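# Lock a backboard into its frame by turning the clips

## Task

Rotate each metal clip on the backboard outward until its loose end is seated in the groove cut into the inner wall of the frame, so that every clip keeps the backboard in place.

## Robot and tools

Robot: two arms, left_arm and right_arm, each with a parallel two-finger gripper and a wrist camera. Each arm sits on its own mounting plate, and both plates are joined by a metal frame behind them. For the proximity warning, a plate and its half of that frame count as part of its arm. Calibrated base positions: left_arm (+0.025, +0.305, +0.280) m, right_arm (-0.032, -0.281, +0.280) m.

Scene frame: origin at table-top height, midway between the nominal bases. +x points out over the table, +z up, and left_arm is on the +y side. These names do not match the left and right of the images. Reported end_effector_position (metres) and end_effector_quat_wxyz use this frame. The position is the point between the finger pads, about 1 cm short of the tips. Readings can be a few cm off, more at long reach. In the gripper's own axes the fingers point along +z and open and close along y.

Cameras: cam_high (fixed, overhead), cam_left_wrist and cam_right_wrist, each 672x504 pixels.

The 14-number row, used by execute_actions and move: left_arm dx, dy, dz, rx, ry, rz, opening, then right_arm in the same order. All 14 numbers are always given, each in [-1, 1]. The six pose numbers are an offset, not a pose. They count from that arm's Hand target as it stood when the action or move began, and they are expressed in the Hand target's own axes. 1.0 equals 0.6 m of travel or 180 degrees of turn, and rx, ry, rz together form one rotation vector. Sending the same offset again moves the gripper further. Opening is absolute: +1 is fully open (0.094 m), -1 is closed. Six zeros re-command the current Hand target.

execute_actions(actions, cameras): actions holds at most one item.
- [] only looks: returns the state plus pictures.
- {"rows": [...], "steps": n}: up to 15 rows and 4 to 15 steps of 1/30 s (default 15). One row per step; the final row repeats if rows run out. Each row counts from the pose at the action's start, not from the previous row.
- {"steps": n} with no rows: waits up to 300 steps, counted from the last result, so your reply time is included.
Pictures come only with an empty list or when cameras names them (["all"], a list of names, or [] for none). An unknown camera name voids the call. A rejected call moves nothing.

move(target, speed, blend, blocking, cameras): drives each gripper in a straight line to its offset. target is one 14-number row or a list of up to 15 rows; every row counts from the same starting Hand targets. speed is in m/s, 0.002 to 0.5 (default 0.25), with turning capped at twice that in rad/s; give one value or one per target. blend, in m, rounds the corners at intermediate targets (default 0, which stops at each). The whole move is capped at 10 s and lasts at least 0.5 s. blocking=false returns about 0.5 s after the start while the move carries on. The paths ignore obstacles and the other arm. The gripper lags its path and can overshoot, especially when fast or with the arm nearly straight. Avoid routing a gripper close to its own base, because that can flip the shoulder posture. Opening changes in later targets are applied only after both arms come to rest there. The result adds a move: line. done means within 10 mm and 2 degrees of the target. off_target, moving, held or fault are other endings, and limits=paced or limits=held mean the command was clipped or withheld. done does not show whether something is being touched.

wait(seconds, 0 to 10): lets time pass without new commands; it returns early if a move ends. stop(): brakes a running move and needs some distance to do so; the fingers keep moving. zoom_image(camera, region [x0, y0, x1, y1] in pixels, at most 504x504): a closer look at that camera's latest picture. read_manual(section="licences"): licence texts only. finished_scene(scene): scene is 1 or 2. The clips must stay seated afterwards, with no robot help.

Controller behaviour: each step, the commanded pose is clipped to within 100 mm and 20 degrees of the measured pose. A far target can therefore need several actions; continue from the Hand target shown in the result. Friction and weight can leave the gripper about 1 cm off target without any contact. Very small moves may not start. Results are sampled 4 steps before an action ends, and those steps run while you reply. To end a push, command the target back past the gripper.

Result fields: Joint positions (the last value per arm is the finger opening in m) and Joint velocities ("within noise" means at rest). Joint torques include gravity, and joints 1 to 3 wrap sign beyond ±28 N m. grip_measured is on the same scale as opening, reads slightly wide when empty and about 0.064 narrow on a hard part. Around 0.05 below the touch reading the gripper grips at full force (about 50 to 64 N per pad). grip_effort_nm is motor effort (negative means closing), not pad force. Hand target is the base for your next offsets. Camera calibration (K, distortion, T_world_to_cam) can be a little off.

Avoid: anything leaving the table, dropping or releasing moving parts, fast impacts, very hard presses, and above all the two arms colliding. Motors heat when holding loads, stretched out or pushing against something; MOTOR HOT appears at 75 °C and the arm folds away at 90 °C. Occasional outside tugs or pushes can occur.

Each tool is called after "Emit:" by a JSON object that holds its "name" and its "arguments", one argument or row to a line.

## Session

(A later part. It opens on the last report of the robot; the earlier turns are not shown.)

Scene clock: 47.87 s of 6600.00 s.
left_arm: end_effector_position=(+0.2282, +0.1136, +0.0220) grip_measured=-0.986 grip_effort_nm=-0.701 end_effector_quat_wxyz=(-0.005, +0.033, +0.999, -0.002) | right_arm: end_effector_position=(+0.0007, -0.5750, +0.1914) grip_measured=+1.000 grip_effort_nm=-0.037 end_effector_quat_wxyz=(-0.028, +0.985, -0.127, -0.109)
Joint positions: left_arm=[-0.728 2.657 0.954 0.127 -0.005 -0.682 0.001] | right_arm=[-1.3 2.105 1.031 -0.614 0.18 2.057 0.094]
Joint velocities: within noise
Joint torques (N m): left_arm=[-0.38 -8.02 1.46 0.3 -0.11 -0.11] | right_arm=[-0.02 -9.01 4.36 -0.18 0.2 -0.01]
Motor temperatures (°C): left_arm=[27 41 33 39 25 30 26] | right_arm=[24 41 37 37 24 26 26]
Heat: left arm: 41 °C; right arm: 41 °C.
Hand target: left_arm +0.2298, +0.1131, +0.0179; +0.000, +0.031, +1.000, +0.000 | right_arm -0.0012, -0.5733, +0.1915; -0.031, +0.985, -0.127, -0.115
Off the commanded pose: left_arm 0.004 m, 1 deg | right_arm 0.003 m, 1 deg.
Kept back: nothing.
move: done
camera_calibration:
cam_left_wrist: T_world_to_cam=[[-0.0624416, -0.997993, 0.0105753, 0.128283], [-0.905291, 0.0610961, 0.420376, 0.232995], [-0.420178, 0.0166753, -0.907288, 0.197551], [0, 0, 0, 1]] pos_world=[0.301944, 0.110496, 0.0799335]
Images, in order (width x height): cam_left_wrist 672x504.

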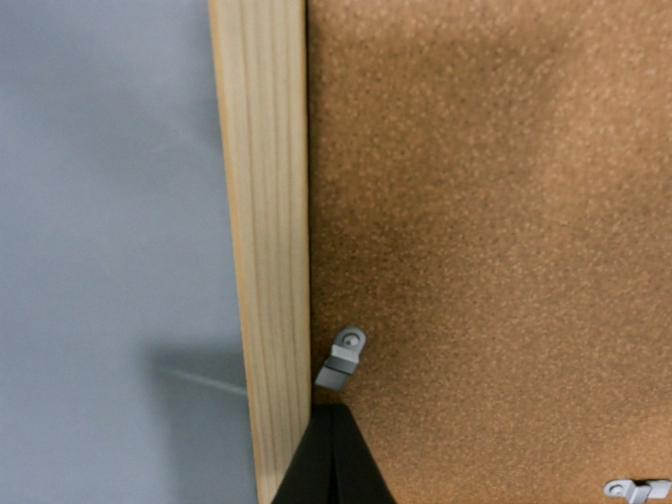

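Emit:
{"name": "move", "arguments": {
  "target": [
    [0.0, 0, -0.013, 0, 0, 0, -1, 0, 0, 0, 0, 0, 0, 1],
    [-0.004, -0.0200, -0.013, 0, 0, 0, -1, 0, 0, 0, 0, 0, 0, 1],
    [-0.0130, -0.020, -0.008, 0, 0, 0, -1, 0, 0, 0, 0, 0, 0, 1],
    [-0.0130, -0.020, 0.001, 0, 0, 0, -1, 0, 0, 0, 0, 0, 0, 1]
  ],
  "cameras": ["cam_left_wrist"],
  "speed": 0.06
}}

Emit:
{"name": "zoom_image", "arguments": {
  "camera": "cam_left_wrist",
  "region": [220, 280, 420, 480]
}}

Scene clock: 49.30 s of 6600.00 s.
left_arm: end_effector_position=(+0.2398, +0.0948, +0.0220) grip_measured=-0.986 grip_effort_nm=-0.701 end_effector_quat_wxyz=(+0.006, +0.034, +0.999, -0.011) | right_arm: end_effector_position=(+0.0007, -0.5750, +0.1914) grip_measured=+1.000 grip_effort_nm=-0.037 end_effector_quat_wxyz=(-0.028, +0.985, -0.127, -0.109)
Joint positions: left_arm=[-0.748 2.665 1.015 0.102 -0.006 -0.7 0.001] | right_arm=[-1.3 2.105 1.031 -0.614 0.18 2.057 0.094]
Joint velocities: within noise
Joint torques (N m): left_arm=[0.05 -8.36 1.58 0.14 -0.09 -0.08] | right_arm=[-0.13 -9.09 4.33 -0.21 0.15 -0.01]
Motor temperatures (°C): left_arm=[27 41 33 39 25 30 26] | right_arm=[24 41 37 37 24 26 26]
Heat: left arm: 41 °C; right arm: 41 °C.
Hand target: left_arm +0.2369, +0.1006, +0.0173; +0.000, +0.031, +1.000, +0.000 | right_arm -0.0012, -0.5733, +0.1915; -0.031, +0.985, -0.127, -0.115
Off the commanded pose: left_arm 0.008 m, 1 deg | right_arm 0.003 m, 1 deg.
Kept back: nothing.
move: done
camera_calibration:
cam_left_wrist: T_world_to_cam=[[-0.0647339, -0.997509, 0.0280153, 0.110336], [-0.913672, 0.0705354, 0.400285, 0.246171], [-0.401264, 0.00031519, -0.915963, 0.199908], [0, 0, 0, 1]] pos_world=[0.312278, 0.0926341, 0.0814792]
Images, in order (width x height): cam_left_wrist 672x504.

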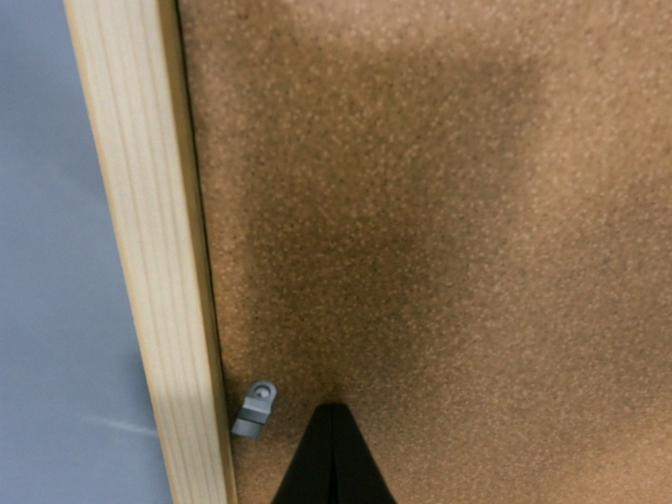

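Scaled by 2.520 from the camera's 672x504 image, which has a finer 960x720 frame.

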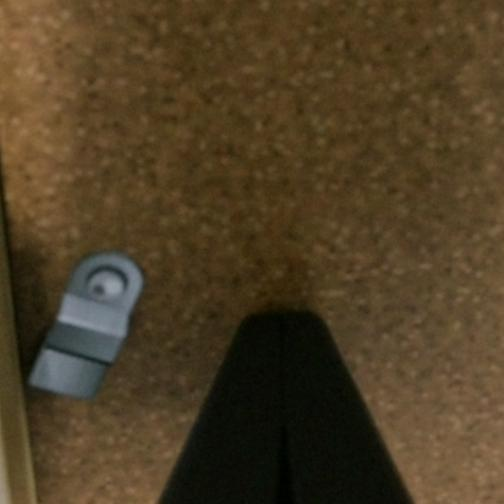

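Emit:
{"name": "move", "arguments": {
  "target": [
    [0.0080, 0, 0, 0, 0, 0, -1, 0, 0, 0, 0, 0, 0, 1],
    [0.0080, 0.0120, -0.002, 0, 0, 0, -1, 0, 0, 0, 0, 0, 0, 1]
  ],
  "cameras": ["cam_left_wrist"],
  "speed": 0.06
}}

Emit:
{"name": "zoom_image", "arguments": {
  "camera": "cam_left_wrist",
  "region": [220, 280, 420, 480]
}}

Scene clock: 50.23 s of 6600.00 s.
left_arm: end_effector_position=(+0.2339, +0.1015, +0.0211) grip_measured=-0.986 grip_effort_nm=-0.706 end_effector_quat_wxyz=(+0.000, +0.031, +1.000, -0.006) | right_arm: end_effector_position=(+0.0007, -0.5750, +0.1914) grip_measured=+1.000 grip_effort_nm=-0.037 end_effector_quat_wxyz=(-0.028, +0.985, -0.127, -0.109)
Joint positions: left_arm=[-0.745 2.665 0.994 0.109 -0.005 -0.703 0.001] | right_arm=[-1.3 2.105 1.031 -0.614 0.18 2.057 0.094]
Joint velocities: within noise
Joint torques (N m): left_arm=[0.44 -8.98 0.27 0.3 -0.1 0.01] | right_arm=[-0.08 -9.06 4.36 -0.21 0.19 0.01]
Motor temperatures (°C): left_arm=[27 41 33 39 25 30 26] | right_arm=[24 41 37 37 24 26 26]
Heat: left arm: 41 °C; right arm: 41 °C.
Hand target: left_arm +0.2325, +0.1081, +0.0185; +0.000, +0.031, +1.000, +0.000 | right_arm -0.0012, -0.5733, +0.1915; -0.031, +0.985, -0.127, -0.115
Off the commanded pose: left_arm 0.007 m, 1 deg | right_arm 0.003 m, 1 deg.
Kept back: nothing.
move: done
camera_calibration:
cam_left_wrist: T_world_to_cam=[[-0.0585945, -0.998097, 0.0192009, 0.115515], [-0.909578, 0.0613043, 0.410986, 0.240397], [-0.411381, 0.00661684, -0.911439, 0.198363], [0, 0, 0, 1]] pos_world=[0.307031, 0.0992452, 0.0797781]
Images, in order (width x height): cam_left_wrist 672x504.

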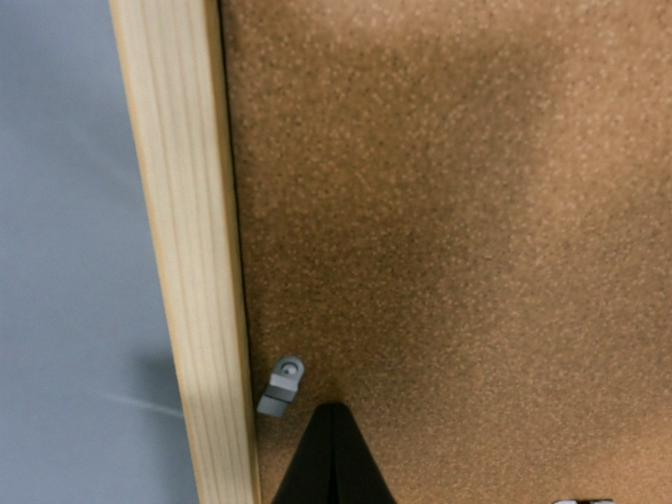

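Scaled by 2.520 from the camera's 672x504 image, which has a finer 960x720 frame.

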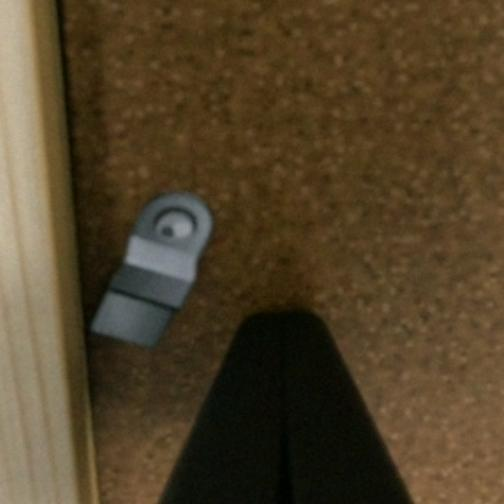

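Emit:
{"name": "move", "arguments": {
  "target": [
    [-0.0050, 0.004, -0.006, 0, 0, 0, -1, 0, 0, 0, 0, 0, 0, 1],
    [-0.0050, 0.0120, -0.006, 0, 0, 0, -1, 0, 0, 0, 0, 0, 0, 1]
  ],
  "cameras": ["cam_left_wrist"],
  "speed": 0.06
}}

Emit:
{"name": "zoom_image", "arguments": {
  "camera": "cam_left_wrist",
  "region": [220, 280, 420, 480]
}}

Scene clock: 51.17 s of 6600.00 s.
left_arm: end_effector_position=(+0.2353, +0.1085, +0.0209) grip_measured=-0.986 grip_effort_nm=-0.701 end_effector_quat_wxyz=(-0.002, +0.030, +0.999, -0.008) | right_arm: end_effector_position=(+0.0007, -0.5750, +0.1914) grip_measured=+1.000 grip_effort_nm=-0.032 end_effector_quat_wxyz=(-0.028, +0.985, -0.127, -0.109)
Joint positions: left_arm=[-0.72 2.664 0.98 0.121 0.002 -0.679 0.001] | right_arm=[-1.3 2.105 1.031 -0.614 0.18 2.057 0.094]
Joint velocities: within noise
Joint torques (N m): left_arm=[0.5 -10.15 0.08 0.2 -0.16 0.02] | right_arm=[-0.08 -9.18 4.48 -0.18 0.23 0.03]
Motor temperatures (°C): left_arm=[27 41 33 39 25 30 26] | right_arm=[24 41 37 37 24 26 26]
Heat: left arm: 41 °C; right arm: 41 °C.
Hand target: left_arm +0.2359, +0.1152, +0.0221; +0.000, +0.031, +1.000, +0.000 | right_arm -0.0012, -0.5733, +0.1915; -0.031, +0.985, -0.127, -0.115
Off the commanded pose: left_arm 0.007 m, 1 deg | right_arm 0.003 m, 1 deg.
Kept back: nothing.
move: done
camera_calibration:
cam_left_wrist: T_world_to_cam=[[-0.0577879, -0.998045, 0.0237994, 0.122229], [-0.907491, 0.0624504, 0.415402, 0.240684], [-0.416077, 0.0024075, -0.909326, 0.200296], [0, 0, 0, 1]] pos_world=[0.30882, 0.106477, 0.0792448]
Images, in order (width x height): cam_left_wrist 672x504.

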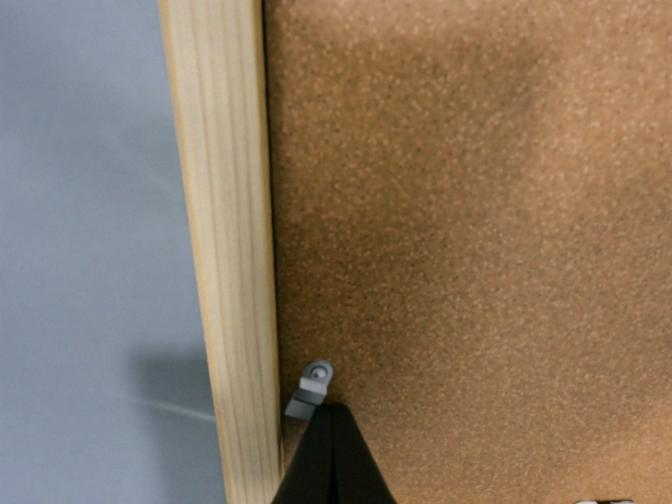

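Scaled by 2.520 from the camera's 672x504 image, which has a finer 960x720 frame.

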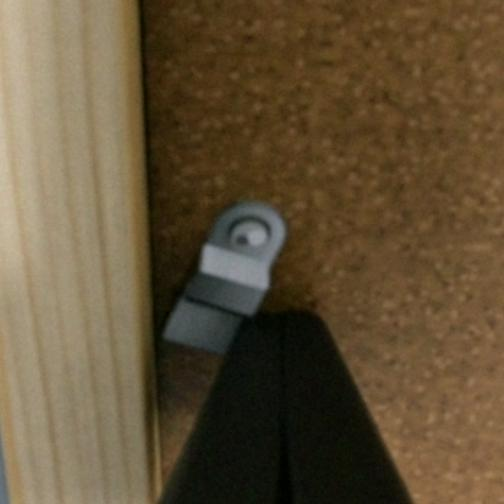

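Emit:
{"name": "move", "arguments": {
  "target": [-0.0030, 0.0030, -0.004, 0, 0, 0, -1, 0, 0, 0, 0, 0, 0, 1],
  "cameras": [],
  "speed": 0.03
}}

Emit:
{"name": "move", "arguments": {
  "target": [-0.002, 0.0, -0.003, 0, 0, 0, -1, 0, 0, 0, 0, 0, 0, 1],
  "cameras": ["cam_left_wrist"],
  "speed": 0.03
}}

Emit:
{"name": "zoom_image", "arguments": {
  "camera": "cam_left_wrist",
  "region": [220, 280, 420, 480]
}}

Scene clock: 52.10 s of 6600.00 s.
left_arm: end_effector_position=(+0.2354, +0.1097, +0.0211) grip_measured=-0.986 grip_effort_nm=-0.711 end_effector_quat_wxyz=(-0.004, +0.032, +0.999, -0.010) | right_arm: end_effector_position=(+0.0007, -0.5750, +0.1914) grip_measured=+1.000 grip_effort_nm=-0.032 end_effector_quat_wxyz=(-0.028, +0.985, -0.127, -0.109)
Joint positions: left_arm=[-0.713 2.662 0.977 0.122 0.008 -0.669 0.001] | right_arm=[-1.3 2.105 1.031 -0.614 0.18 2.057 0.094]
Joint velocities: within noise
Joint torques (N m): left_arm=[0.58 -10.92 -0.05 0.15 -0.24 0.03] | right_arm=[0.03 -9.03 4.33 -0.19 0.18 0.02]
Motor temperatures (°C): left_arm=[27 40 32 39 25 30 26] | right_arm=[24 41 37 37 24 26 26]
Heat: left arm: 40 °C; right arm: 41 °C.
Hand target: left_arm +0.2378, +0.1169, +0.0245; +0.000, +0.031, +1.000, +0.000 | right_arm -0.0012, -0.5733, +0.1915; -0.031, +0.985, -0.127, -0.115
Off the commanded pose: left_arm 0.008 m, 1 deg | right_arm 0.003 m, 1 deg.
Kept back: nothing.
move: done
No camera images: "cameras" was empty.

Scene clock: 52.80 s of 6600.00 s.
left_arm: end_effector_position=(+0.2358, +0.1099, +0.0212) grip_measured=-0.986 grip_effort_nm=-0.701 end_effector_quat_wxyz=(-0.004, +0.033, +0.999, -0.011) | right_arm: end_effector_position=(+0.0007, -0.5750, +0.1914) grip_measured=+1.000 grip_effort_nm=-0.032 end_effector_quat_wxyz=(-0.028, +0.985, -0.127, -0.109)
Joint positions: left_arm=[-0.711 2.662 0.977 0.122 0.008 -0.666 0.001] | right_arm=[-1.3 2.105 1.031 -0.614 0.18 2.057 0.094]
Joint velocities: within noise
Joint torques (N m): left_arm=[0.72 -11.52 -0.02 0.1 -0.24 0.02] | right_arm=[-0.12 -8.98 4.27 -0.22 0.16 0]
Motor temperatures (°C): left_arm=[27 41 32 39 25 30 26] | right_arm=[24 41 37 37 24 26 26]
Heat: left arm: 41 °C; right arm: 41 °C.
Hand target: left_arm +0.2390, +0.1168, +0.0263; +0.000, +0.030, +1.000, +0.000 | right_arm -0.0012, -0.5733, +0.1915; -0.031, +0.985, -0.127, -0.115
Off the commanded pose: left_arm 0.009 m, 1 deg | right_arm 0.003 m, 1 deg.
Kept back: nothing.
move: done
camera_calibration:
cam_left_wrist: T_world_to_cam=[[-0.0619082, -0.997671, 0.028619, 0.124535], [-0.905345, 0.0682031, 0.419165, 0.239641], [-0.420141, 0.0000397061, -0.907459, 0.201918], [0, 0, 0, 1]] pos_world=[0.309501, 0.107893, 0.0792195]
Images, in order (width x height): cam_left_wrist 672x504.

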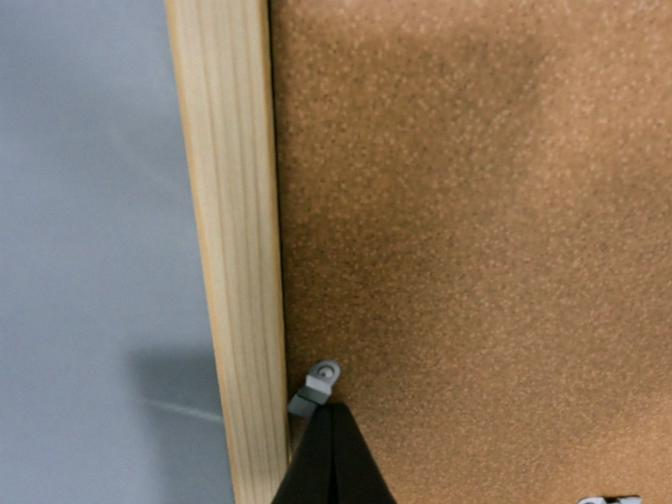

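Scaled by 2.520 from the camera's 672x504 image, which has a finer 960x720 frame.

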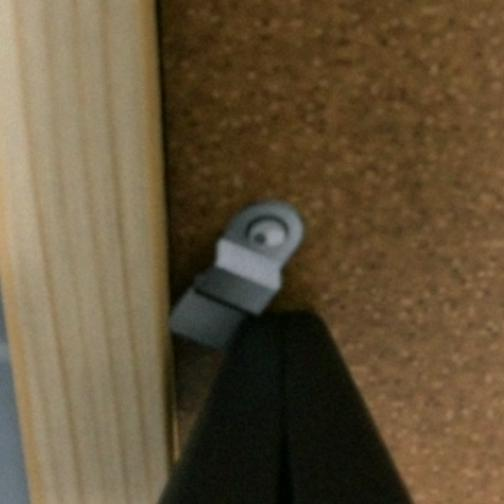

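Emit:
{"name": "move", "arguments": {
  "target": [-0.004, 0.0, -0.003, 0, 0, 0, -1, 0, 0, 0, 0, 0, 0, 1],
  "cameras": [],
  "speed": 0.03
}}

Emit:
{"name": "move", "arguments": {
  "target": [-0.002, 0.0, -0.002, 0, 0, 0, -1, 0, 0, 0, 0, 0, 0, 1],
  "cameras": ["cam_left_wrist"],
  "speed": 0.03
}}

Emit:
{"name": "zoom_image", "arguments": {
  "camera": "cam_left_wrist",
  "region": [220, 280, 420, 480]
}}

Scene clock: 53.77 s of 6600.00 s.
left_arm: end_effector_position=(+0.2375, +0.1130, +0.0222) grip_measured=-0.986 grip_effort_nm=-0.706 end_effector_quat_wxyz=(-0.005, +0.031, +0.999, -0.007) | right_arm: end_effector_position=(+0.0007, -0.5750, +0.1914) grip_measured=+1.000 grip_effort_nm=-0.037 end_effector_quat_wxyz=(-0.028, +0.985, -0.127, -0.109)
Joint positions: left_arm=[-0.702 2.658 0.977 0.113 0.003 -0.661 0.001] | right_arm=[-1.3 2.105 1.031 -0.614 0.18 2.057 0.094]
Joint velocities: within noise
Joint torques (N m): left_arm=[0.32 -11.75 0.31 0.07 -0.18 0.04] | right_arm=[-0.08 -9.11 4.4 -0.18 0.21 -0.04]
Motor temperatures (°C): left_arm=[27 41 32 39 25 30 26] | right_arm=[24 41 36 37 24 26 26]
Heat: left arm: 41 °C; right arm: 41 °C.
Hand target: left_arm +0.2414, +0.1166, +0.0281; +0.000, +0.031, +1.000, +0.000 | right_arm -0.0012, -0.5733, +0.1915; -0.031, +0.985, -0.127, -0.115
Off the commanded pose: left_arm 0.008 m, 1 deg | right_arm 0.003 m, 1 deg.
Kept back: nothing.
move: done
No camera images: "cameras" was empty.

Scene clock: 54.47 s of 6600.00 s.
left_arm: end_effector_position=(+0.2378, +0.1137, +0.0230) grip_measured=-0.986 grip_effort_nm=-0.701 end_effector_quat_wxyz=(-0.006, +0.031, +0.999, -0.006) | right_arm: end_effector_position=(+0.0007, -0.5750, +0.1914) grip_measured=+1.000 grip_effort_nm=-0.037 end_effector_quat_wxyz=(-0.028, +0.985, -0.127, -0.109)
Joint positions: left_arm=[-0.7 2.655 0.977 0.108 0.003 -0.658 0.001] | right_arm=[-1.3 2.105 1.031 -0.614 0.18 2.057 0.094]
Joint velocities: within noise
Joint torques (N m): left_arm=[0.47 -11.79 0.44 0.08 -0.18 0.03] | right_arm=[-0.1 -9.05 4.26 -0.2 0.19 -0.03]
Motor temperatures (°C): left_arm=[27 41 32 39 25 30 26] | right_arm=[24 41 36 36 24 25 26]
Heat: left arm: 41 °C; right arm: 41 °C.
Hand target: left_arm +0.2426, +0.1166, +0.0293; +0.000, +0.031, +1.000, +0.000 | right_arm -0.0012, -0.5733, +0.1915; -0.031, +0.985, -0.127, -0.115
Off the commanded pose: left_arm 0.008 m, 1 deg | right_arm 0.003 m, 1 deg.
Kept back: nothing.
move: done
camera_calibration:
cam_left_wrist: T_world_to_cam=[[-0.0585181, -0.998092, 0.0196839, 0.127829], [-0.904658, 0.0613566, 0.421698, 0.241004], [-0.422101, 0.00686979, -0.906523, 0.204021], [0, 0, 0, 1]] pos_world=[0.311624, 0.111396, 0.0808026]
Images, in order (width x height): cam_left_wrist 672x504.

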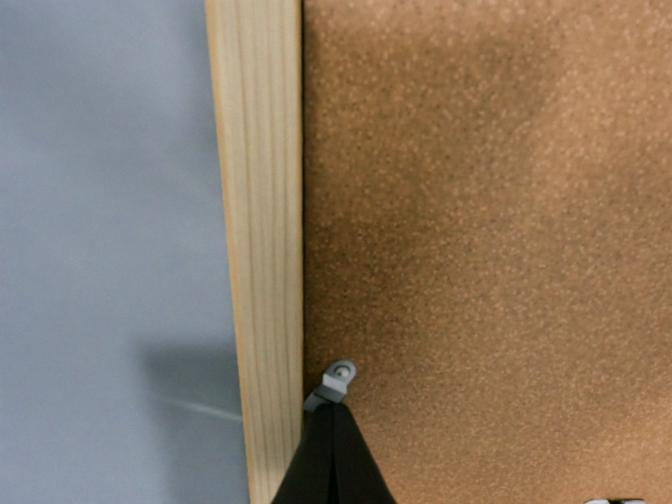

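Scaled by 2.520 from the camera's 672x504 image, which has a finer 960x720 frame.

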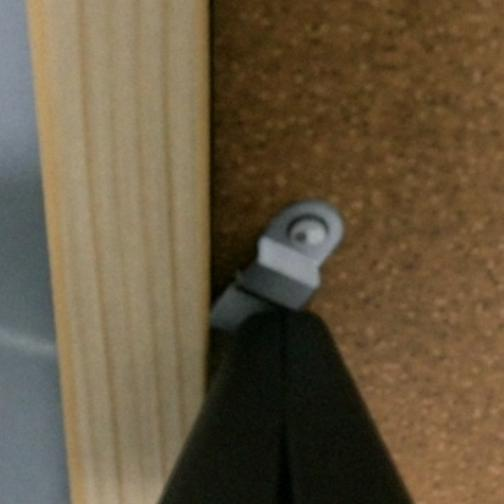

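Emit:
{"name": "move", "arguments": {
  "target": [
    [0.0, 0, -0.012, 0, 0, 0, -1, 0, 0, 0, 0, 0, 0, 1],
    [0.0200, -0.006, -0.012, 0, 0, 0, -1, 0, 0, 0, 0, 0, 0, 1],
    [0.0200, -0.006, 0.0205, 0, 0, 0, -1, 0, 0, 0, 0, 0, 0, 1],
    [0.0200, -0.006, 0.0155, 0, 0, 0, -1, 0, 0, 0, 0, 0, 0, 1]
  ],
  "cameras": ["cam_left_wrist"],
  "speed": 0.06
}}

Emit:
{"name": "zoom_image", "arguments": {
  "camera": "cam_left_wrist",
  "region": [220, 280, 420, 480]
}}

Scene clock: 55.83 s of 6600.00 s.
left_arm: end_effector_position=(+0.2288, +0.1142, +0.0226) grip_measured=-0.986 grip_effort_nm=-0.706 end_effector_quat_wxyz=(-0.005, +0.033, +0.999, -0.001) | right_arm: end_effector_position=(+0.0007, -0.5750, +0.1914) grip_measured=+1.000 grip_effort_nm=-0.037 end_effector_quat_wxyz=(-0.028, +0.985, -0.127, -0.109)
Joint positions: left_arm=[-0.725 2.654 0.953 0.125 -0.006 -0.68 0.001] | right_arm=[-1.3 2.105 1.031 -0.614 0.18 2.057 0.094]
Joint velocities: within noise
Joint torques (N m): left_arm=[-0.36 -8.55 1.17 0.29 -0.09 -0.11] | right_arm=[-0.06 -9.18 4.36 -0.19 0.19 -0.01]
Motor temperatures (°C): left_arm=[27 41 32 39 25 30 26] | right_arm=[24 41 36 36 24 25 26]
Heat: left arm: 41 °C; right arm: 41 °C.
Hand target: left_arm +0.2304, +0.1136, +0.0200; +0.000, +0.031, +1.000, +0.000 | right_arm -0.0012, -0.5733, +0.1915; -0.031, +0.985, -0.127, -0.115
Off the commanded pose: left_arm 0.003 m, 1 deg | right_arm 0.003 m, 1 deg.
Kept back: nothing.
move: done
camera_calibration:
cam_left_wrist: T_world_to_cam=[[-0.0624486, -0.997998, 0.0100397, 0.128868], [-0.905273, 0.060876, 0.420446, 0.233308], [-0.420215, 0.0171676, -0.907262, 0.19828], [0, 0, 0, 1]] pos_world=[0.302576, 0.111003, 0.080505]
Images, in order (width x height): cam_left_wrist 672x504.

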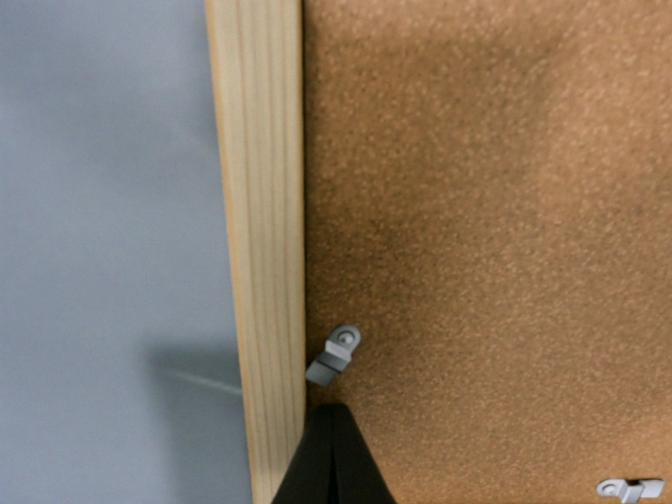

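Scaled by 2.520 from the camera's 672x504 image, which has a finer 960x720 frame.

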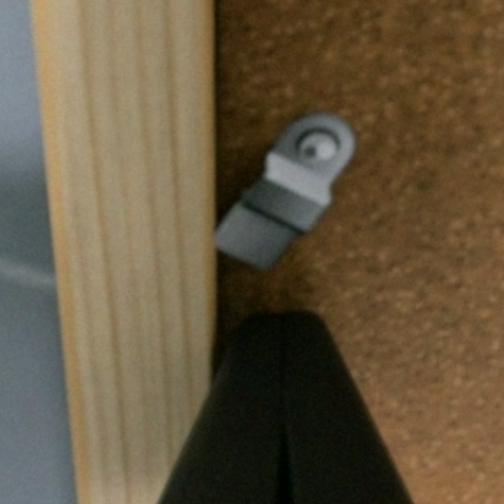

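Emit:
{"name": "move", "arguments": {
  "target": [
    [0, 0, 0.004, 0, 0, 0, -1, 0, 0, 0, 0, 0, 0, 1],
    [-0.0180, 0, 0.0005, 0, 0, 0, -1, 0, 0, 0, 0, 0, 0, 1]
  ],
  "cameras": ["cam_left_wrist"],
  "speed": 0.04
}}

Emit:
{"name": "zoom_image", "arguments": {
  "camera": "cam_left_wrist",
  "region": [220, 280, 420, 480]
}}

Scene clock: 57.70 s of 6600.00 s.
left_arm: end_effector_position=(+0.2430, +0.1071, +0.0232) grip_measured=-0.986 grip_effort_nm=-0.701 end_effector_quat_wxyz=(+0.006, +0.029, +0.999, -0.011) | right_arm: end_effector_position=(+0.0007, -0.5750, +0.1914) grip_measured=+1.000 grip_effort_nm=-0.032 end_effector_quat_wxyz=(-0.028, +0.985, -0.127, -0.109)
Joint positions: left_arm=[-0.71 2.656 0.986 0.123 -0.005 -0.671 0.001] | right_arm=[-1.3 2.105 1.031 -0.614 0.18 2.057 0.094]
Joint velocities: within noise
Joint torques (N m): left_arm=[0.28 -8.53 1.61 0.1 -0.1 0.03] | right_arm=[-0.08 -9.1 4.29 -0.19 0.2 0.01]
Motor temperatures (°C): left_arm=[27 41 32 39 25 30 26] | right_arm=[24 41 36 36 24 25 26]
Heat: left arm: 41 °C; right arm: 41 °C.
Hand target: left_arm +0.2413, +0.1130, +0.0197; +0.000, +0.031, +1.000, +0.000 | right_arm -0.0012, -0.5733, +0.1915; -0.031, +0.985, -0.127, -0.115
Off the commanded pose: left_arm 0.007 m, 1 deg | right_arm 0.003 m, 1 deg.
Kept back: nothing.
move: done
camera_calibration:
cam_left_wrist: T_world_to_cam=[[-0.055609, -0.998049, 0.0283786, 0.120657], [-0.914396, 0.0623215, 0.399995, 0.248818], [-0.400983, -0.00370593, -0.916078, 0.202685], [0, 0, 0, 1]] pos_world=[0.315501, 0.105666, 0.0827251]
Images, in order (width x height): cam_left_wrist 672x504.

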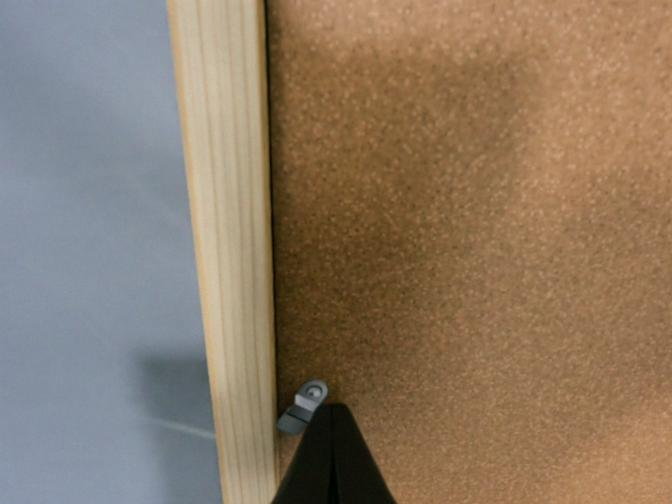

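Scaled by 2.520 from the camera's 672x504 image, which has a finer 960x720 frame.

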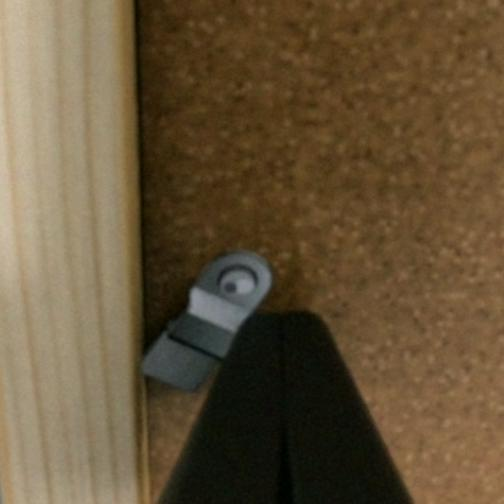

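Emit:
{"name": "move", "arguments": {
  "target": [
    [0, -0.008, 0, 0, 0, 0, -1, 0, 0, 0, 0, 0, 0, 1],
    [0.0040, -0.008, 0.005, 0, 0, 0, -1, 0, 0, 0, 0, 0, 0, 1],
    [0.0040, 0.007, -0.001, 0, 0, 0, -1, 0, 0, 0, 0, 0, 0, 1]
  ],
  "cameras": ["cam_left_wrist"],
  "speed": 0.05
}}

Emit:
{"name": "zoom_image", "arguments": {
  "camera": "cam_left_wrist",
  "region": [220, 280, 420, 480]
}}

Scene clock: 58.73 s of 6600.00 s.
left_arm: end_effector_position=(+0.2433, +0.1082, +0.0220) grip_measured=-0.986 grip_effort_nm=-0.706 end_effector_quat_wxyz=(+0.006, +0.030, +0.999, -0.011) | right_arm: end_effector_position=(+0.0007, -0.5750, +0.1914) grip_measured=+1.000 grip_effort_nm=-0.037 end_effector_quat_wxyz=(-0.028, +0.985, -0.127, -0.109)
Joint positions: left_arm=[-0.706 2.661 0.987 0.125 -0.004 -0.665 0.001] | right_arm=[-1.3 2.105 1.031 -0.614 0.18 2.057 0.094]
Joint velocities: within noise
Joint torques (N m): left_arm=[0.46 -9.37 0.09 0.18 -0.11 0.01] | right_arm=[-0.17 -8.87 4.34 -0.22 0.2 -0.01]
Motor temperatures (°C): left_arm=[27 41 32 39 25 30 26] | right_arm=[24 41 36 36 24 25 26]
Heat: left arm: 41 °C; right arm: 41 °C.
Hand target: left_arm +0.2391, +0.1174, +0.0202; +0.000, +0.031, +1.000, +0.000 | right_arm -0.0012, -0.5733, +0.1915; -0.031, +0.985, -0.127, -0.115
Off the commanded pose: left_arm 0.010 m, 1 deg | right_arm 0.003 m, 1 deg.
Kept back: nothing.
move: done
camera_calibration:
cam_left_wrist: T_world_to_cam=[[-0.0575125, -0.997933, 0.0286871, 0.122236], [-0.913777, 0.064193, 0.401111, 0.249137], [-0.402124, -0.00314466, -0.91558, 0.20191], [0, 0, 0, 1]] pos_world=[0.315878, 0.106626, 0.0814261]
Images, in order (width x height): cam_left_wrist 672x504.

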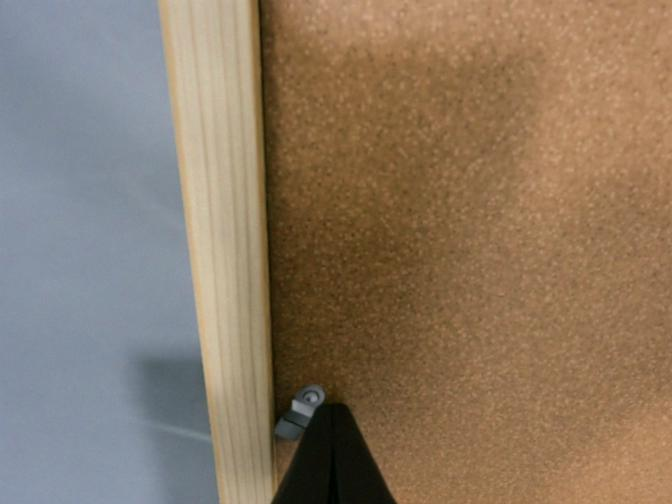

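Scaled by 2.520 from the camera's 672x504 image, which has a finer 960x720 frame.

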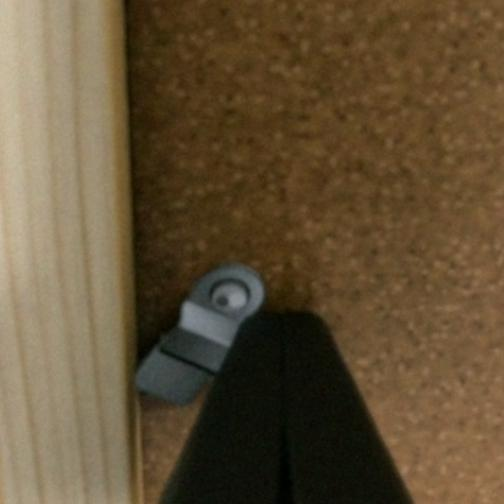

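Emit:
{"name": "move", "arguments": {
  "target": [
    [0, -0.016, -0.012, 0, 0, 0, -1, 0, 0, 0, 0, 0, 0, 1],
    [0.0030, -0.026, -0.012, 0, 0, 0, -1, 0, 0, 0, 0, 0, 0, 1],
    [0.0030, -0.026, 0.005, 0, 0, 0, -1, 0, 0, 0, 0, 0, 0, 1],
    [0.0030, -0.020, 0.002, 0, 0, 0, -1, 0, 0, 0, 0, 0, 0, 1]
  ],
  "cameras": ["cam_left_wrist"],
  "speed": 0.06
}}

Emit:
{"name": "zoom_image", "arguments": {
  "camera": "cam_left_wrist",
  "region": [220, 280, 420, 480]
}}

Scene clock: 60.00 s of 6600.00 s.
left_arm: end_effector_position=(+0.2377, +0.1004, +0.0224) grip_measured=-0.986 grip_effort_nm=-0.701 end_effector_quat_wxyz=(+0.002, +0.033, +0.999, -0.007) | right_arm: end_effector_position=(+0.0007, -0.5750, +0.1914) grip_measured=+1.000 grip_effort_nm=-0.032 end_effector_quat_wxyz=(-0.028, +0.985, -0.127, -0.109)
Joint positions: left_arm=[-0.739 2.662 1.004 0.099 -0.005 -0.692 0.001] | right_arm=[-1.3 2.105 1.031 -0.614 0.18 2.057 0.094]
Joint velocities: within noise
Joint torques (N m): left_arm=[0.17 -8.76 0.98 0.24 -0.1 -0.06] | right_arm=[-0.2 -9.01 4.33 -0.23 0.19 -0.03]
Motor temperatures (°C): left_arm=[27 41 32 38 25 30 26] | right_arm=[24 41 36 36 24 25 26]
Heat: left arm: 41 °C; right arm: 41 °C.
Hand target: left_arm +0.2365, +0.1055, +0.0191; +0.000, +0.031, +1.000, +0.000 | right_arm -0.0012, -0.5733, +0.1915; -0.031, +0.985, -0.127, -0.115
Off the commanded pose: left_arm 0.006 m, 1 deg | right_arm 0.003 m, 1 deg.
Kept back: nothing.
move: done
camera_calibration:
cam_left_wrist: T_world_to_cam=[[-0.063928, -0.997732, 0.0210879, 0.115752], [-0.910179, 0.0669579, 0.408767, 0.243055], [-0.409251, 0.00693785, -0.912395, 0.200581], [0, 0, 0, 1]] pos_world=[0.310712, 0.0978238, 0.0812155]
Images, in order (width x height): cam_left_wrist 672x504.

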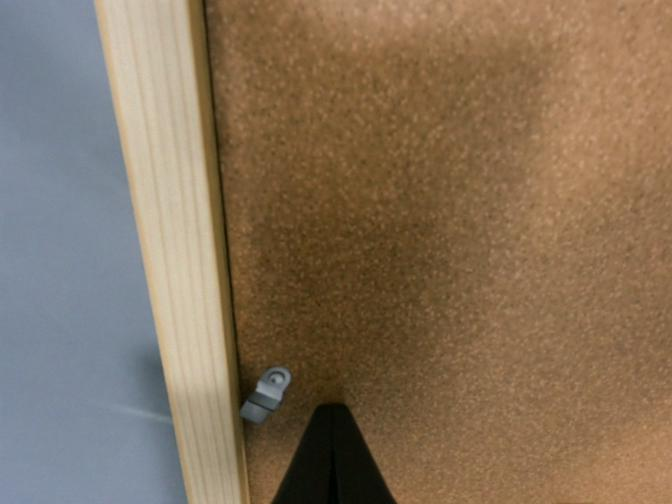

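Scaled by 2.520 from the camera's 672x504 image, which has a finer 960x720 frame.

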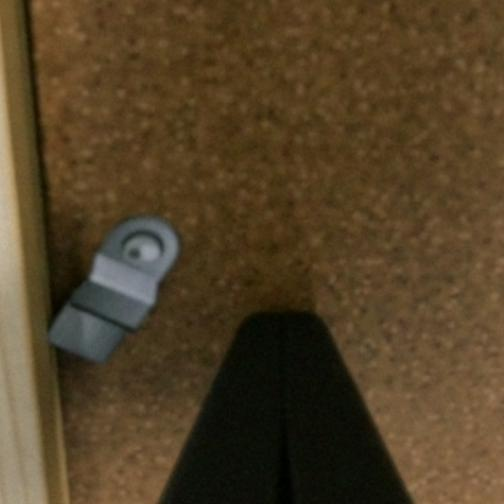

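Emit:
{"name": "move", "arguments": {
  "target": [
    [0, 0.018, -0.0015, 0, 0, 0, -1, 0, 0, 0, 0, 0, 0, 1],
    [0.000, 0.024, -0.004, 0, 0, 0, -1, 0, 0, 0, 0, 0, 0, 1]
  ],
  "cameras": ["cam_left_wrist"],
  "speed": 0.06
}}

Emit:
{"name": "zoom_image", "arguments": {
  "camera": "cam_left_wrist",
  "region": [220, 280, 420, 480]
}}

Scene clock: 60.93 s of 6600.00 s.
left_arm: end_effector_position=(+0.2365, +0.1146, +0.0211) grip_measured=-0.986 grip_effort_nm=-0.706 end_effector_quat_wxyz=(-0.003, +0.030, +1.000, -0.006) | right_arm: end_effector_position=(+0.0007, -0.5750, +0.1914) grip_measured=+1.000 grip_effort_nm=-0.032 end_effector_quat_wxyz=(-0.028, +0.985, -0.127, -0.109)
Joint positions: left_arm=[-0.703 2.662 0.97 0.124 -0.002 -0.663 0.001] | right_arm=[-1.3 2.105 1.031 -0.614 0.18 2.057 0.094]
Joint velocities: within noise
Joint torques (N m): left_arm=[0.49 -9.78 0.05 0.24 -0.13 0.02] | right_arm=[-0.02 -9.06 4.37 -0.21 0.17 0]
Motor temperatures (°C): left_arm=[27 41 32 38 25 30 26] | right_arm=[24 41 36 36 24 25 26]
Heat: left arm: 41 °C; right arm: 41 °C.
Hand target: left_arm +0.2374, +0.1198, +0.0215; +0.000, +0.031, +1.000, +0.000 | right_arm -0.0012, -0.5733, +0.1915; -0.031, +0.985, -0.127, -0.115
Off the commanded pose: left_arm 0.005 m, 1 deg | right_arm 0.003 m, 1 deg.
Kept back: nothing.
move: done
camera_calibration:
cam_left_wrist: T_world_to_cam=[[-0.0566649, -0.998222, 0.0184819, 0.128273], [-0.907008, 0.0592065, 0.41693, 0.241551], [-0.417283, 0.00686208, -0.908751, 0.200672], [0, 0, 0, 1]] pos_world=[0.310095, 0.112366, 0.0792804]
Images, in order (width x height): cam_left_wrist 672x504.

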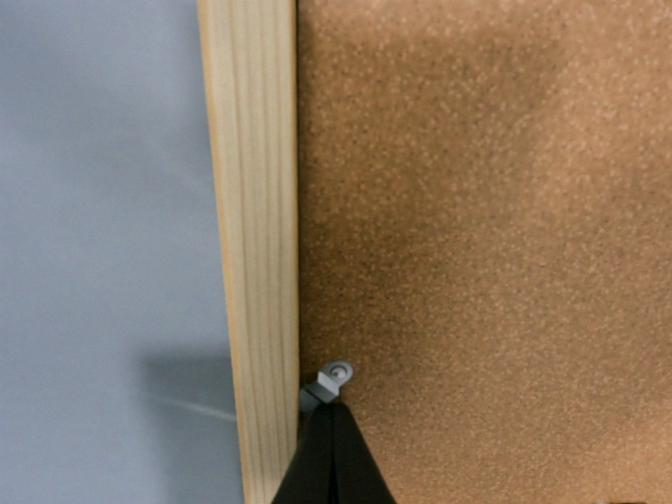

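Scaled by 2.520 from the camera's 672x504 image, which has a finer 960x720 frame.

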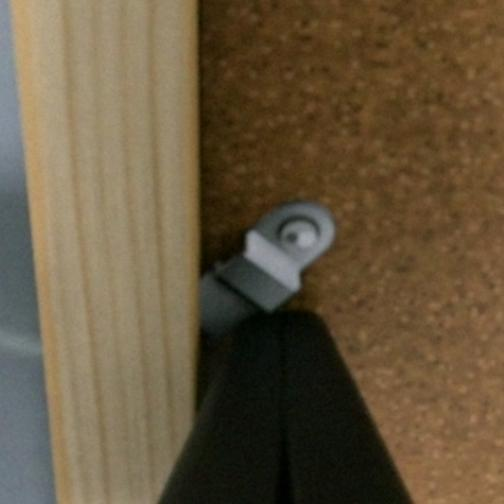

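Emit:
{"name": "move", "arguments": {
  "target": [
    [-0.008, 0.002, -0.002, 0, 0, 0, -1, 0, 0, 0, 0, 0, 0, 1],
    [-0.012, 0.002, -0.005, 0, 0, 0, -1, 0, 0, 0, 0, 0, 0, 1]
  ],
  "cameras": ["cam_left_wrist"],
  "speed": 0.04
}}

Emit:
{"name": "zoom_image", "arguments": {
  "camera": "cam_left_wrist",
  "region": [220, 280, 420, 480]
}}

Scene clock: 61.87 s of 6600.00 s.
left_arm: end_effector_position=(+0.2373, +0.1161, +0.0211) grip_measured=-0.986 grip_effort_nm=-0.696 end_effector_quat_wxyz=(-0.007, +0.033, +0.999, -0.010) | right_arm: end_effector_position=(+0.0007, -0.5750, +0.1914) grip_measured=+1.000 grip_effort_nm=-0.037 end_effector_quat_wxyz=(-0.028, +0.985, -0.127, -0.109)
Joint positions: left_arm=[-0.689 2.662 0.97 0.123 0.012 -0.643 0.001] | right_arm=[-1.3 2.105 1.031 -0.614 0.18 2.057 0.094]
Joint velocities: within noise
Joint torques (N m): left_arm=[0.83 -10.76 1.16 0.06 -0.28 0.01] | right_arm=[-0.12 -8.95 4.36 -0.19 0.19 -0.01]
Motor temperatures (°C): left_arm=[27 41 32 38 25 30 26] | right_arm=[24 41 36 36 24 25 26]
Heat: left arm: 41 °C; right arm: 41 °C.
Hand target: left_arm +0.2447, +0.1206, +0.0245; +0.000, +0.031, +1.000, +0.000 | right_arm -0.0012, -0.5733, +0.1915; -0.031, +0.985, -0.127, -0.115
Off the commanded pose: left_arm 0.009 m, 1 deg | right_arm 0.003 m, 1 deg.
Kept back: nothing.
move: done
camera_calibration:
cam_left_wrist: T_world_to_cam=[[-0.0621942, -0.997659, 0.028428, 0.130839], [-0.902659, 0.068379, 0.424889, 0.239923], [-0.425838, 0.000764868, -0.904799, 0.203626], [0, 0, 0, 1]] pos_world=[0.311418, 0.113971, 0.0785804]
Images, in order (width x height): cam_left_wrist 672x504.

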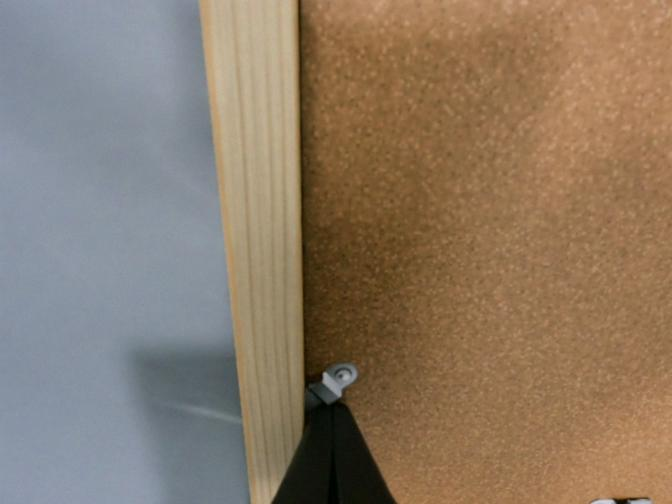

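Scaled by 2.520 from the camera's 672x504 image, which has a finer 960x720 frame.

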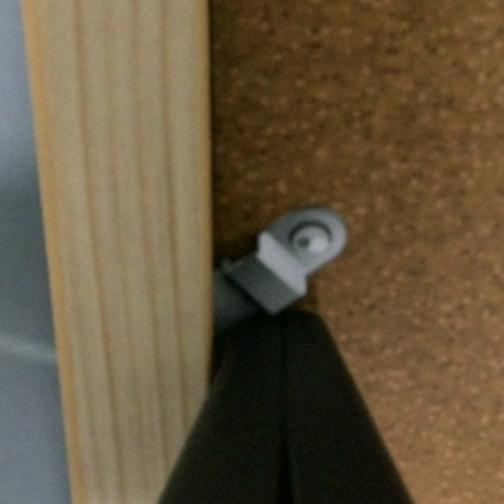

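Emit:
{"name": "move", "arguments": {
  "target": [-0.005, -0.001, -0.003, 0, 0, 0, -1, 0, 0, 0, 0, 0, 0, 1],
  "cameras": [],
  "speed": 0.03
}}

Emit:
{"name": "move", "arguments": {
  "target": [-0.003, -0.001, -0.003, 0, 0, 0, -1, 0, 0, 0, 0, 0, 0, 1],
  "cameras": ["cam_left_wrist"],
  "speed": 0.03
}}

Emit:
{"name": "zoom_image", "arguments": {
  "camera": "cam_left_wrist",
  "region": [220, 280, 420, 480]
}}

Scene clock: 62.80 s of 6600.00 s.
left_arm: end_effector_position=(+0.2386, +0.1176, +0.0213) grip_measured=-0.986 grip_effort_nm=-0.701 end_effector_quat_wxyz=(-0.010, +0.032, +0.999, -0.009) | right_arm: end_effector_position=(+0.0007, -0.5750, +0.1914) grip_measured=+1.000 grip_effort_nm=-0.037 end_effector_quat_wxyz=(-0.028, +0.985, -0.127, -0.109)
Joint positions: left_arm=[-0.682 2.661 0.975 0.111 0.012 -0.639 0.001] | right_arm=[-1.3 2.105 1.031 -0.614 0.18 2.057 0.094]
Joint velocities: within noise
Joint torques (N m): left_arm=[0.54 -11.29 1.4 0.03 -0.28 0.02] | right_arm=[0.01 -9.11 4.31 -0.19 0.17 -0.03]
Motor temperatures (°C): left_arm=[27 41 32 38 25 29 26] | right_arm=[24 41 36 36 24 25 26]
Heat: left arm: 41 °C; right arm: 41 °C.
Hand target: left_arm +0.2477, +0.1198, +0.0263; +0.000, +0.030, +1.000, +0.000 | right_arm -0.0012, -0.5733, +0.1915; -0.031, +0.985, -0.127, -0.115
Off the commanded pose: left_arm 0.011 m, 2 deg | right_arm 0.003 m, 1 deg.
Kept back: nothing.
move: off_target (left_arm)
No camera images: "cameras" was empty.

Scene clock: 63.50 s of 6600.00 s.
left_arm: end_effector_position=(+0.2394, +0.1191, +0.0217) grip_measured=-0.986 grip_effort_nm=-0.696 end_effector_quat_wxyz=(-0.010, +0.031, +0.999, -0.006) | right_arm: end_effector_position=(+0.0007, -0.5750, +0.1914) grip_measured=+1.000 grip_effort_nm=-0.027 end_effector_quat_wxyz=(-0.028, +0.985, -0.127, -0.109)
Joint positions: left_arm=[-0.678 2.66 0.977 0.105 0.008 -0.636 0.001] | right_arm=[-1.3 2.105 1.031 -0.614 0.18 2.057 0.094]
Joint velocities: within noise
Joint torques (N m): left_arm=[0.47 -11.73 1.48 0.03 -0.24 0.01] | right_arm=[-0.13 -9.05 4.34 -0.17 0.15 0.01]
Motor temperatures (°C): left_arm=[27 41 32 38 25 29 26] | right_arm=[24 41 36 36 24 25 26]
Heat: left arm: 41 °C; right arm: 41 °C.
Hand target: left_arm +0.2493, +0.1191, +0.0281; +0.000, +0.031, +1.000, +0.000 | right_arm -0.0012, -0.5733, +0.1915; -0.031, +0.985, -0.127, -0.115
Off the commanded pose: left_arm 0.012 m, 1 deg | right_arm 0.003 m, 1 deg.
Kept back: nothing.
move: off_target (left_arm)
camera_calibration:
cam_left_wrist: T_world_to_cam=[[-0.0587885, -0.998066, 0.0202214, 0.1334], [-0.900845, 0.0617685, 0.429725, 0.241544], [-0.430143, 0.00704655, -0.902733, 0.205335], [0, 0, 0, 1]] pos_world=[0.31376, 0.116776, 0.0788679]
Images, in order (width x height): cam_left_wrist 672x504.

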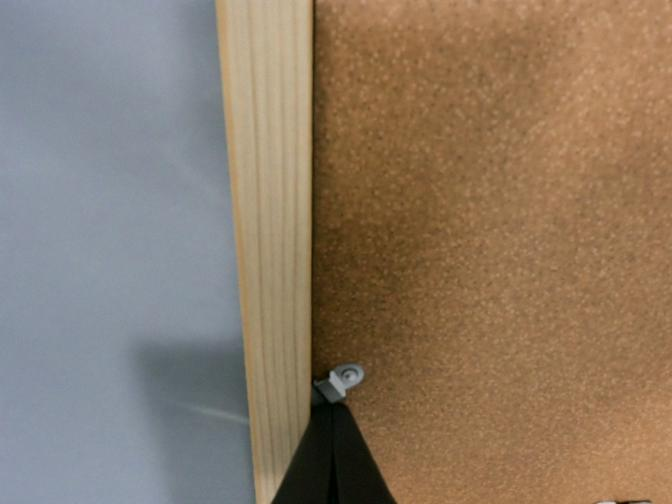

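Scaled by 2.520 from the camera's 672x504 image, which has a finer 960x720 frame.

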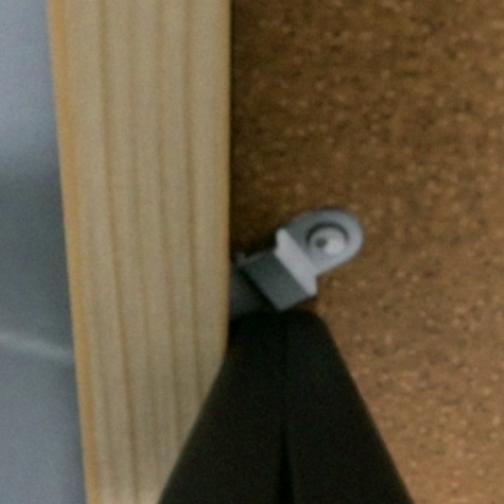

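Emit:
{"name": "move", "arguments": {
  "target": [
    [-0.005, -0.004, 0, 0, 0, 0, -1, 0, 0, 0, 0, 0, 0, 1],
    [-0.008, -0.004, 0, 0, 0, 0, -1, 0, 0, 0, 0, 0, 0, 1]
  ],
  "cameras": ["cam_left_wrist"],
  "speed": 0.03
}}

Emit:
{"name": "zoom_image", "arguments": {
  "camera": "cam_left_wrist",
  "region": [220, 280, 420, 480]
}}

Scene clock: 64.43 s of 6600.00 s.
left_arm: end_effector_position=(+0.2416, +0.1191, +0.0225) grip_measured=-0.986 grip_effort_nm=-0.706 end_effector_quat_wxyz=(-0.014, +0.031, +0.999, +0.000) | right_arm: end_effector_position=(+0.0007, -0.5750, +0.1914) grip_measured=+1.000 grip_effort_nm=-0.037 end_effector_quat_wxyz=(-0.028, +0.985, -0.127, -0.109)
Joint positions: left_arm=[-0.676 2.66 0.998 0.069 0.004 -0.634 0.001] | right_arm=[-1.3 2.105 1.031 -0.614 0.18 2.057 0.094]
Joint velocities: within noise
Joint torques (N m): left_arm=[0.51 -11.51 1.87 0.12 -0.2 0.01] | right_arm=[-0.13 -9.14 4.31 -0.2 0.2 -0.02]
Motor temperatures (°C): left_arm=[27 41 32 38 25 29 26] | right_arm=[24 41 36 36 24 25 26]
Heat: left arm: 41 °C; right arm: 41 °C.
Hand target: left_arm +0.2540, +0.1164, +0.0281; +0.000, +0.031, +1.000, +0.000 | right_arm -0.0012, -0.5733, +0.1915; -0.031, +0.985, -0.127, -0.115
Off the commanded pose: left_arm 0.014 m, 2 deg | right_arm 0.003 m, 1 deg.
Kept back: nothing.
move: off_target (left_arm)
camera_calibration:
cam_left_wrist: T_world_to_cam=[[-0.0589304, -0.998228, 0.00825214, 0.133808], [-0.897173, 0.0565858, 0.43804, 0.242771], [-0.437731, 0.0184103, -0.898917, 0.207389], [0, 0, 0, 1]] pos_world=[0.316473, 0.116015, 0.0789781]
Images, in order (width x height): cam_left_wrist 672x504.

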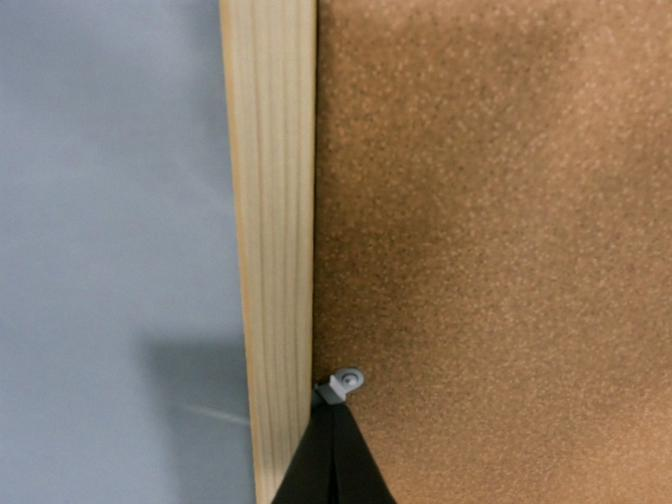

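Scaled by 2.520 from the camera's 672x504 image, which has a finer 960x720 frame.

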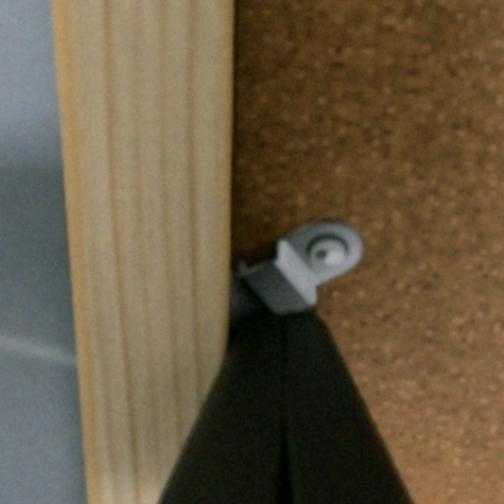

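Emit:
{"name": "move", "arguments": {
  "target": [
    [-0.008, 0.00, 0, 0, 0, 0, -1, 0, 0, 0, 0, 0, 0, 1]
  ],
  "cameras": ["cam_left_wrist"],
  "speed": 0.03
}}

Emit:
{"name": "zoom_image", "arguments": {
  "camera": "cam_left_wrist",
  "region": [220, 280, 420, 480]
}}

Scene clock: 65.37 s of 6600.00 s.
left_arm: end_effector_position=(+0.2451, +0.1200, +0.0231) grip_measured=-0.986 grip_effort_nm=-0.701 end_effector_quat_wxyz=(-0.017, +0.030, +0.999, +0.002) | right_arm: end_effector_position=(+0.0007, -0.5750, +0.1914) grip_measured=+1.000 grip_effort_nm=-0.032 end_effector_quat_wxyz=(-0.028, +0.985, -0.127, -0.109)
Joint positions: left_arm=[-0.666 2.66 1.012 0.049 0.004 -0.625 0.001] | right_arm=[-1.3 2.105 1.031 -0.614 0.18 2.057 0.094]
Joint velocities: within noise
Joint torques (N m): left_arm=[0.44 -11.37 2.09 0.16 -0.2 0.03] | right_arm=[-0.17 -9.02 4.36 -0.18 0.2 -0.02]
Motor temperatures (°C): left_arm=[27 41 32 38 25 29 26] | right_arm=[24 41 36 36 24 25 26]
Heat: left arm: 41 °C; right arm: 41 °C.
Hand target: left_arm +0.2588, +0.1162, +0.0281; +0.000, +0.030, +1.000, +0.000 | right_arm -0.0012, -0.5733, +0.1915; -0.031, +0.985, -0.127, -0.115
Off the commanded pose: left_arm 0.015 m, 2 deg | right_arm 0.003 m, 1 deg.
Kept back: nothing.
move: off_target (left_arm)
camera_calibration:
cam_left_wrist: T_world_to_cam=[[-0.0574559, -0.998336, 0.0048262, 0.134688], [-0.895126, 0.0536555, 0.442572, 0.245356], [-0.442094, 0.0211083, -0.89672, 0.210108], [0, 0, 0, 1]] pos_world=[0.32025, 0.116864, 0.07917]
Images, in order (width x height): cam_left_wrist 672x504.

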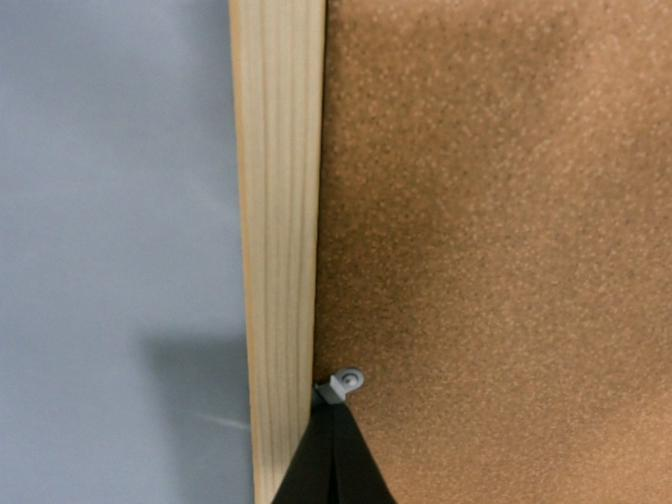

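Scaled by 2.520 from the camera's 672x504 image, which has a finer 960x720 frame.

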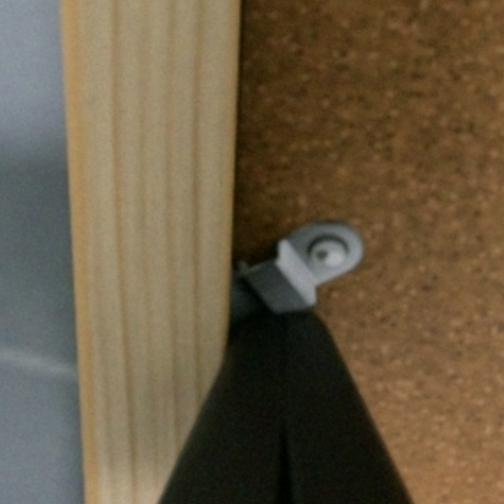

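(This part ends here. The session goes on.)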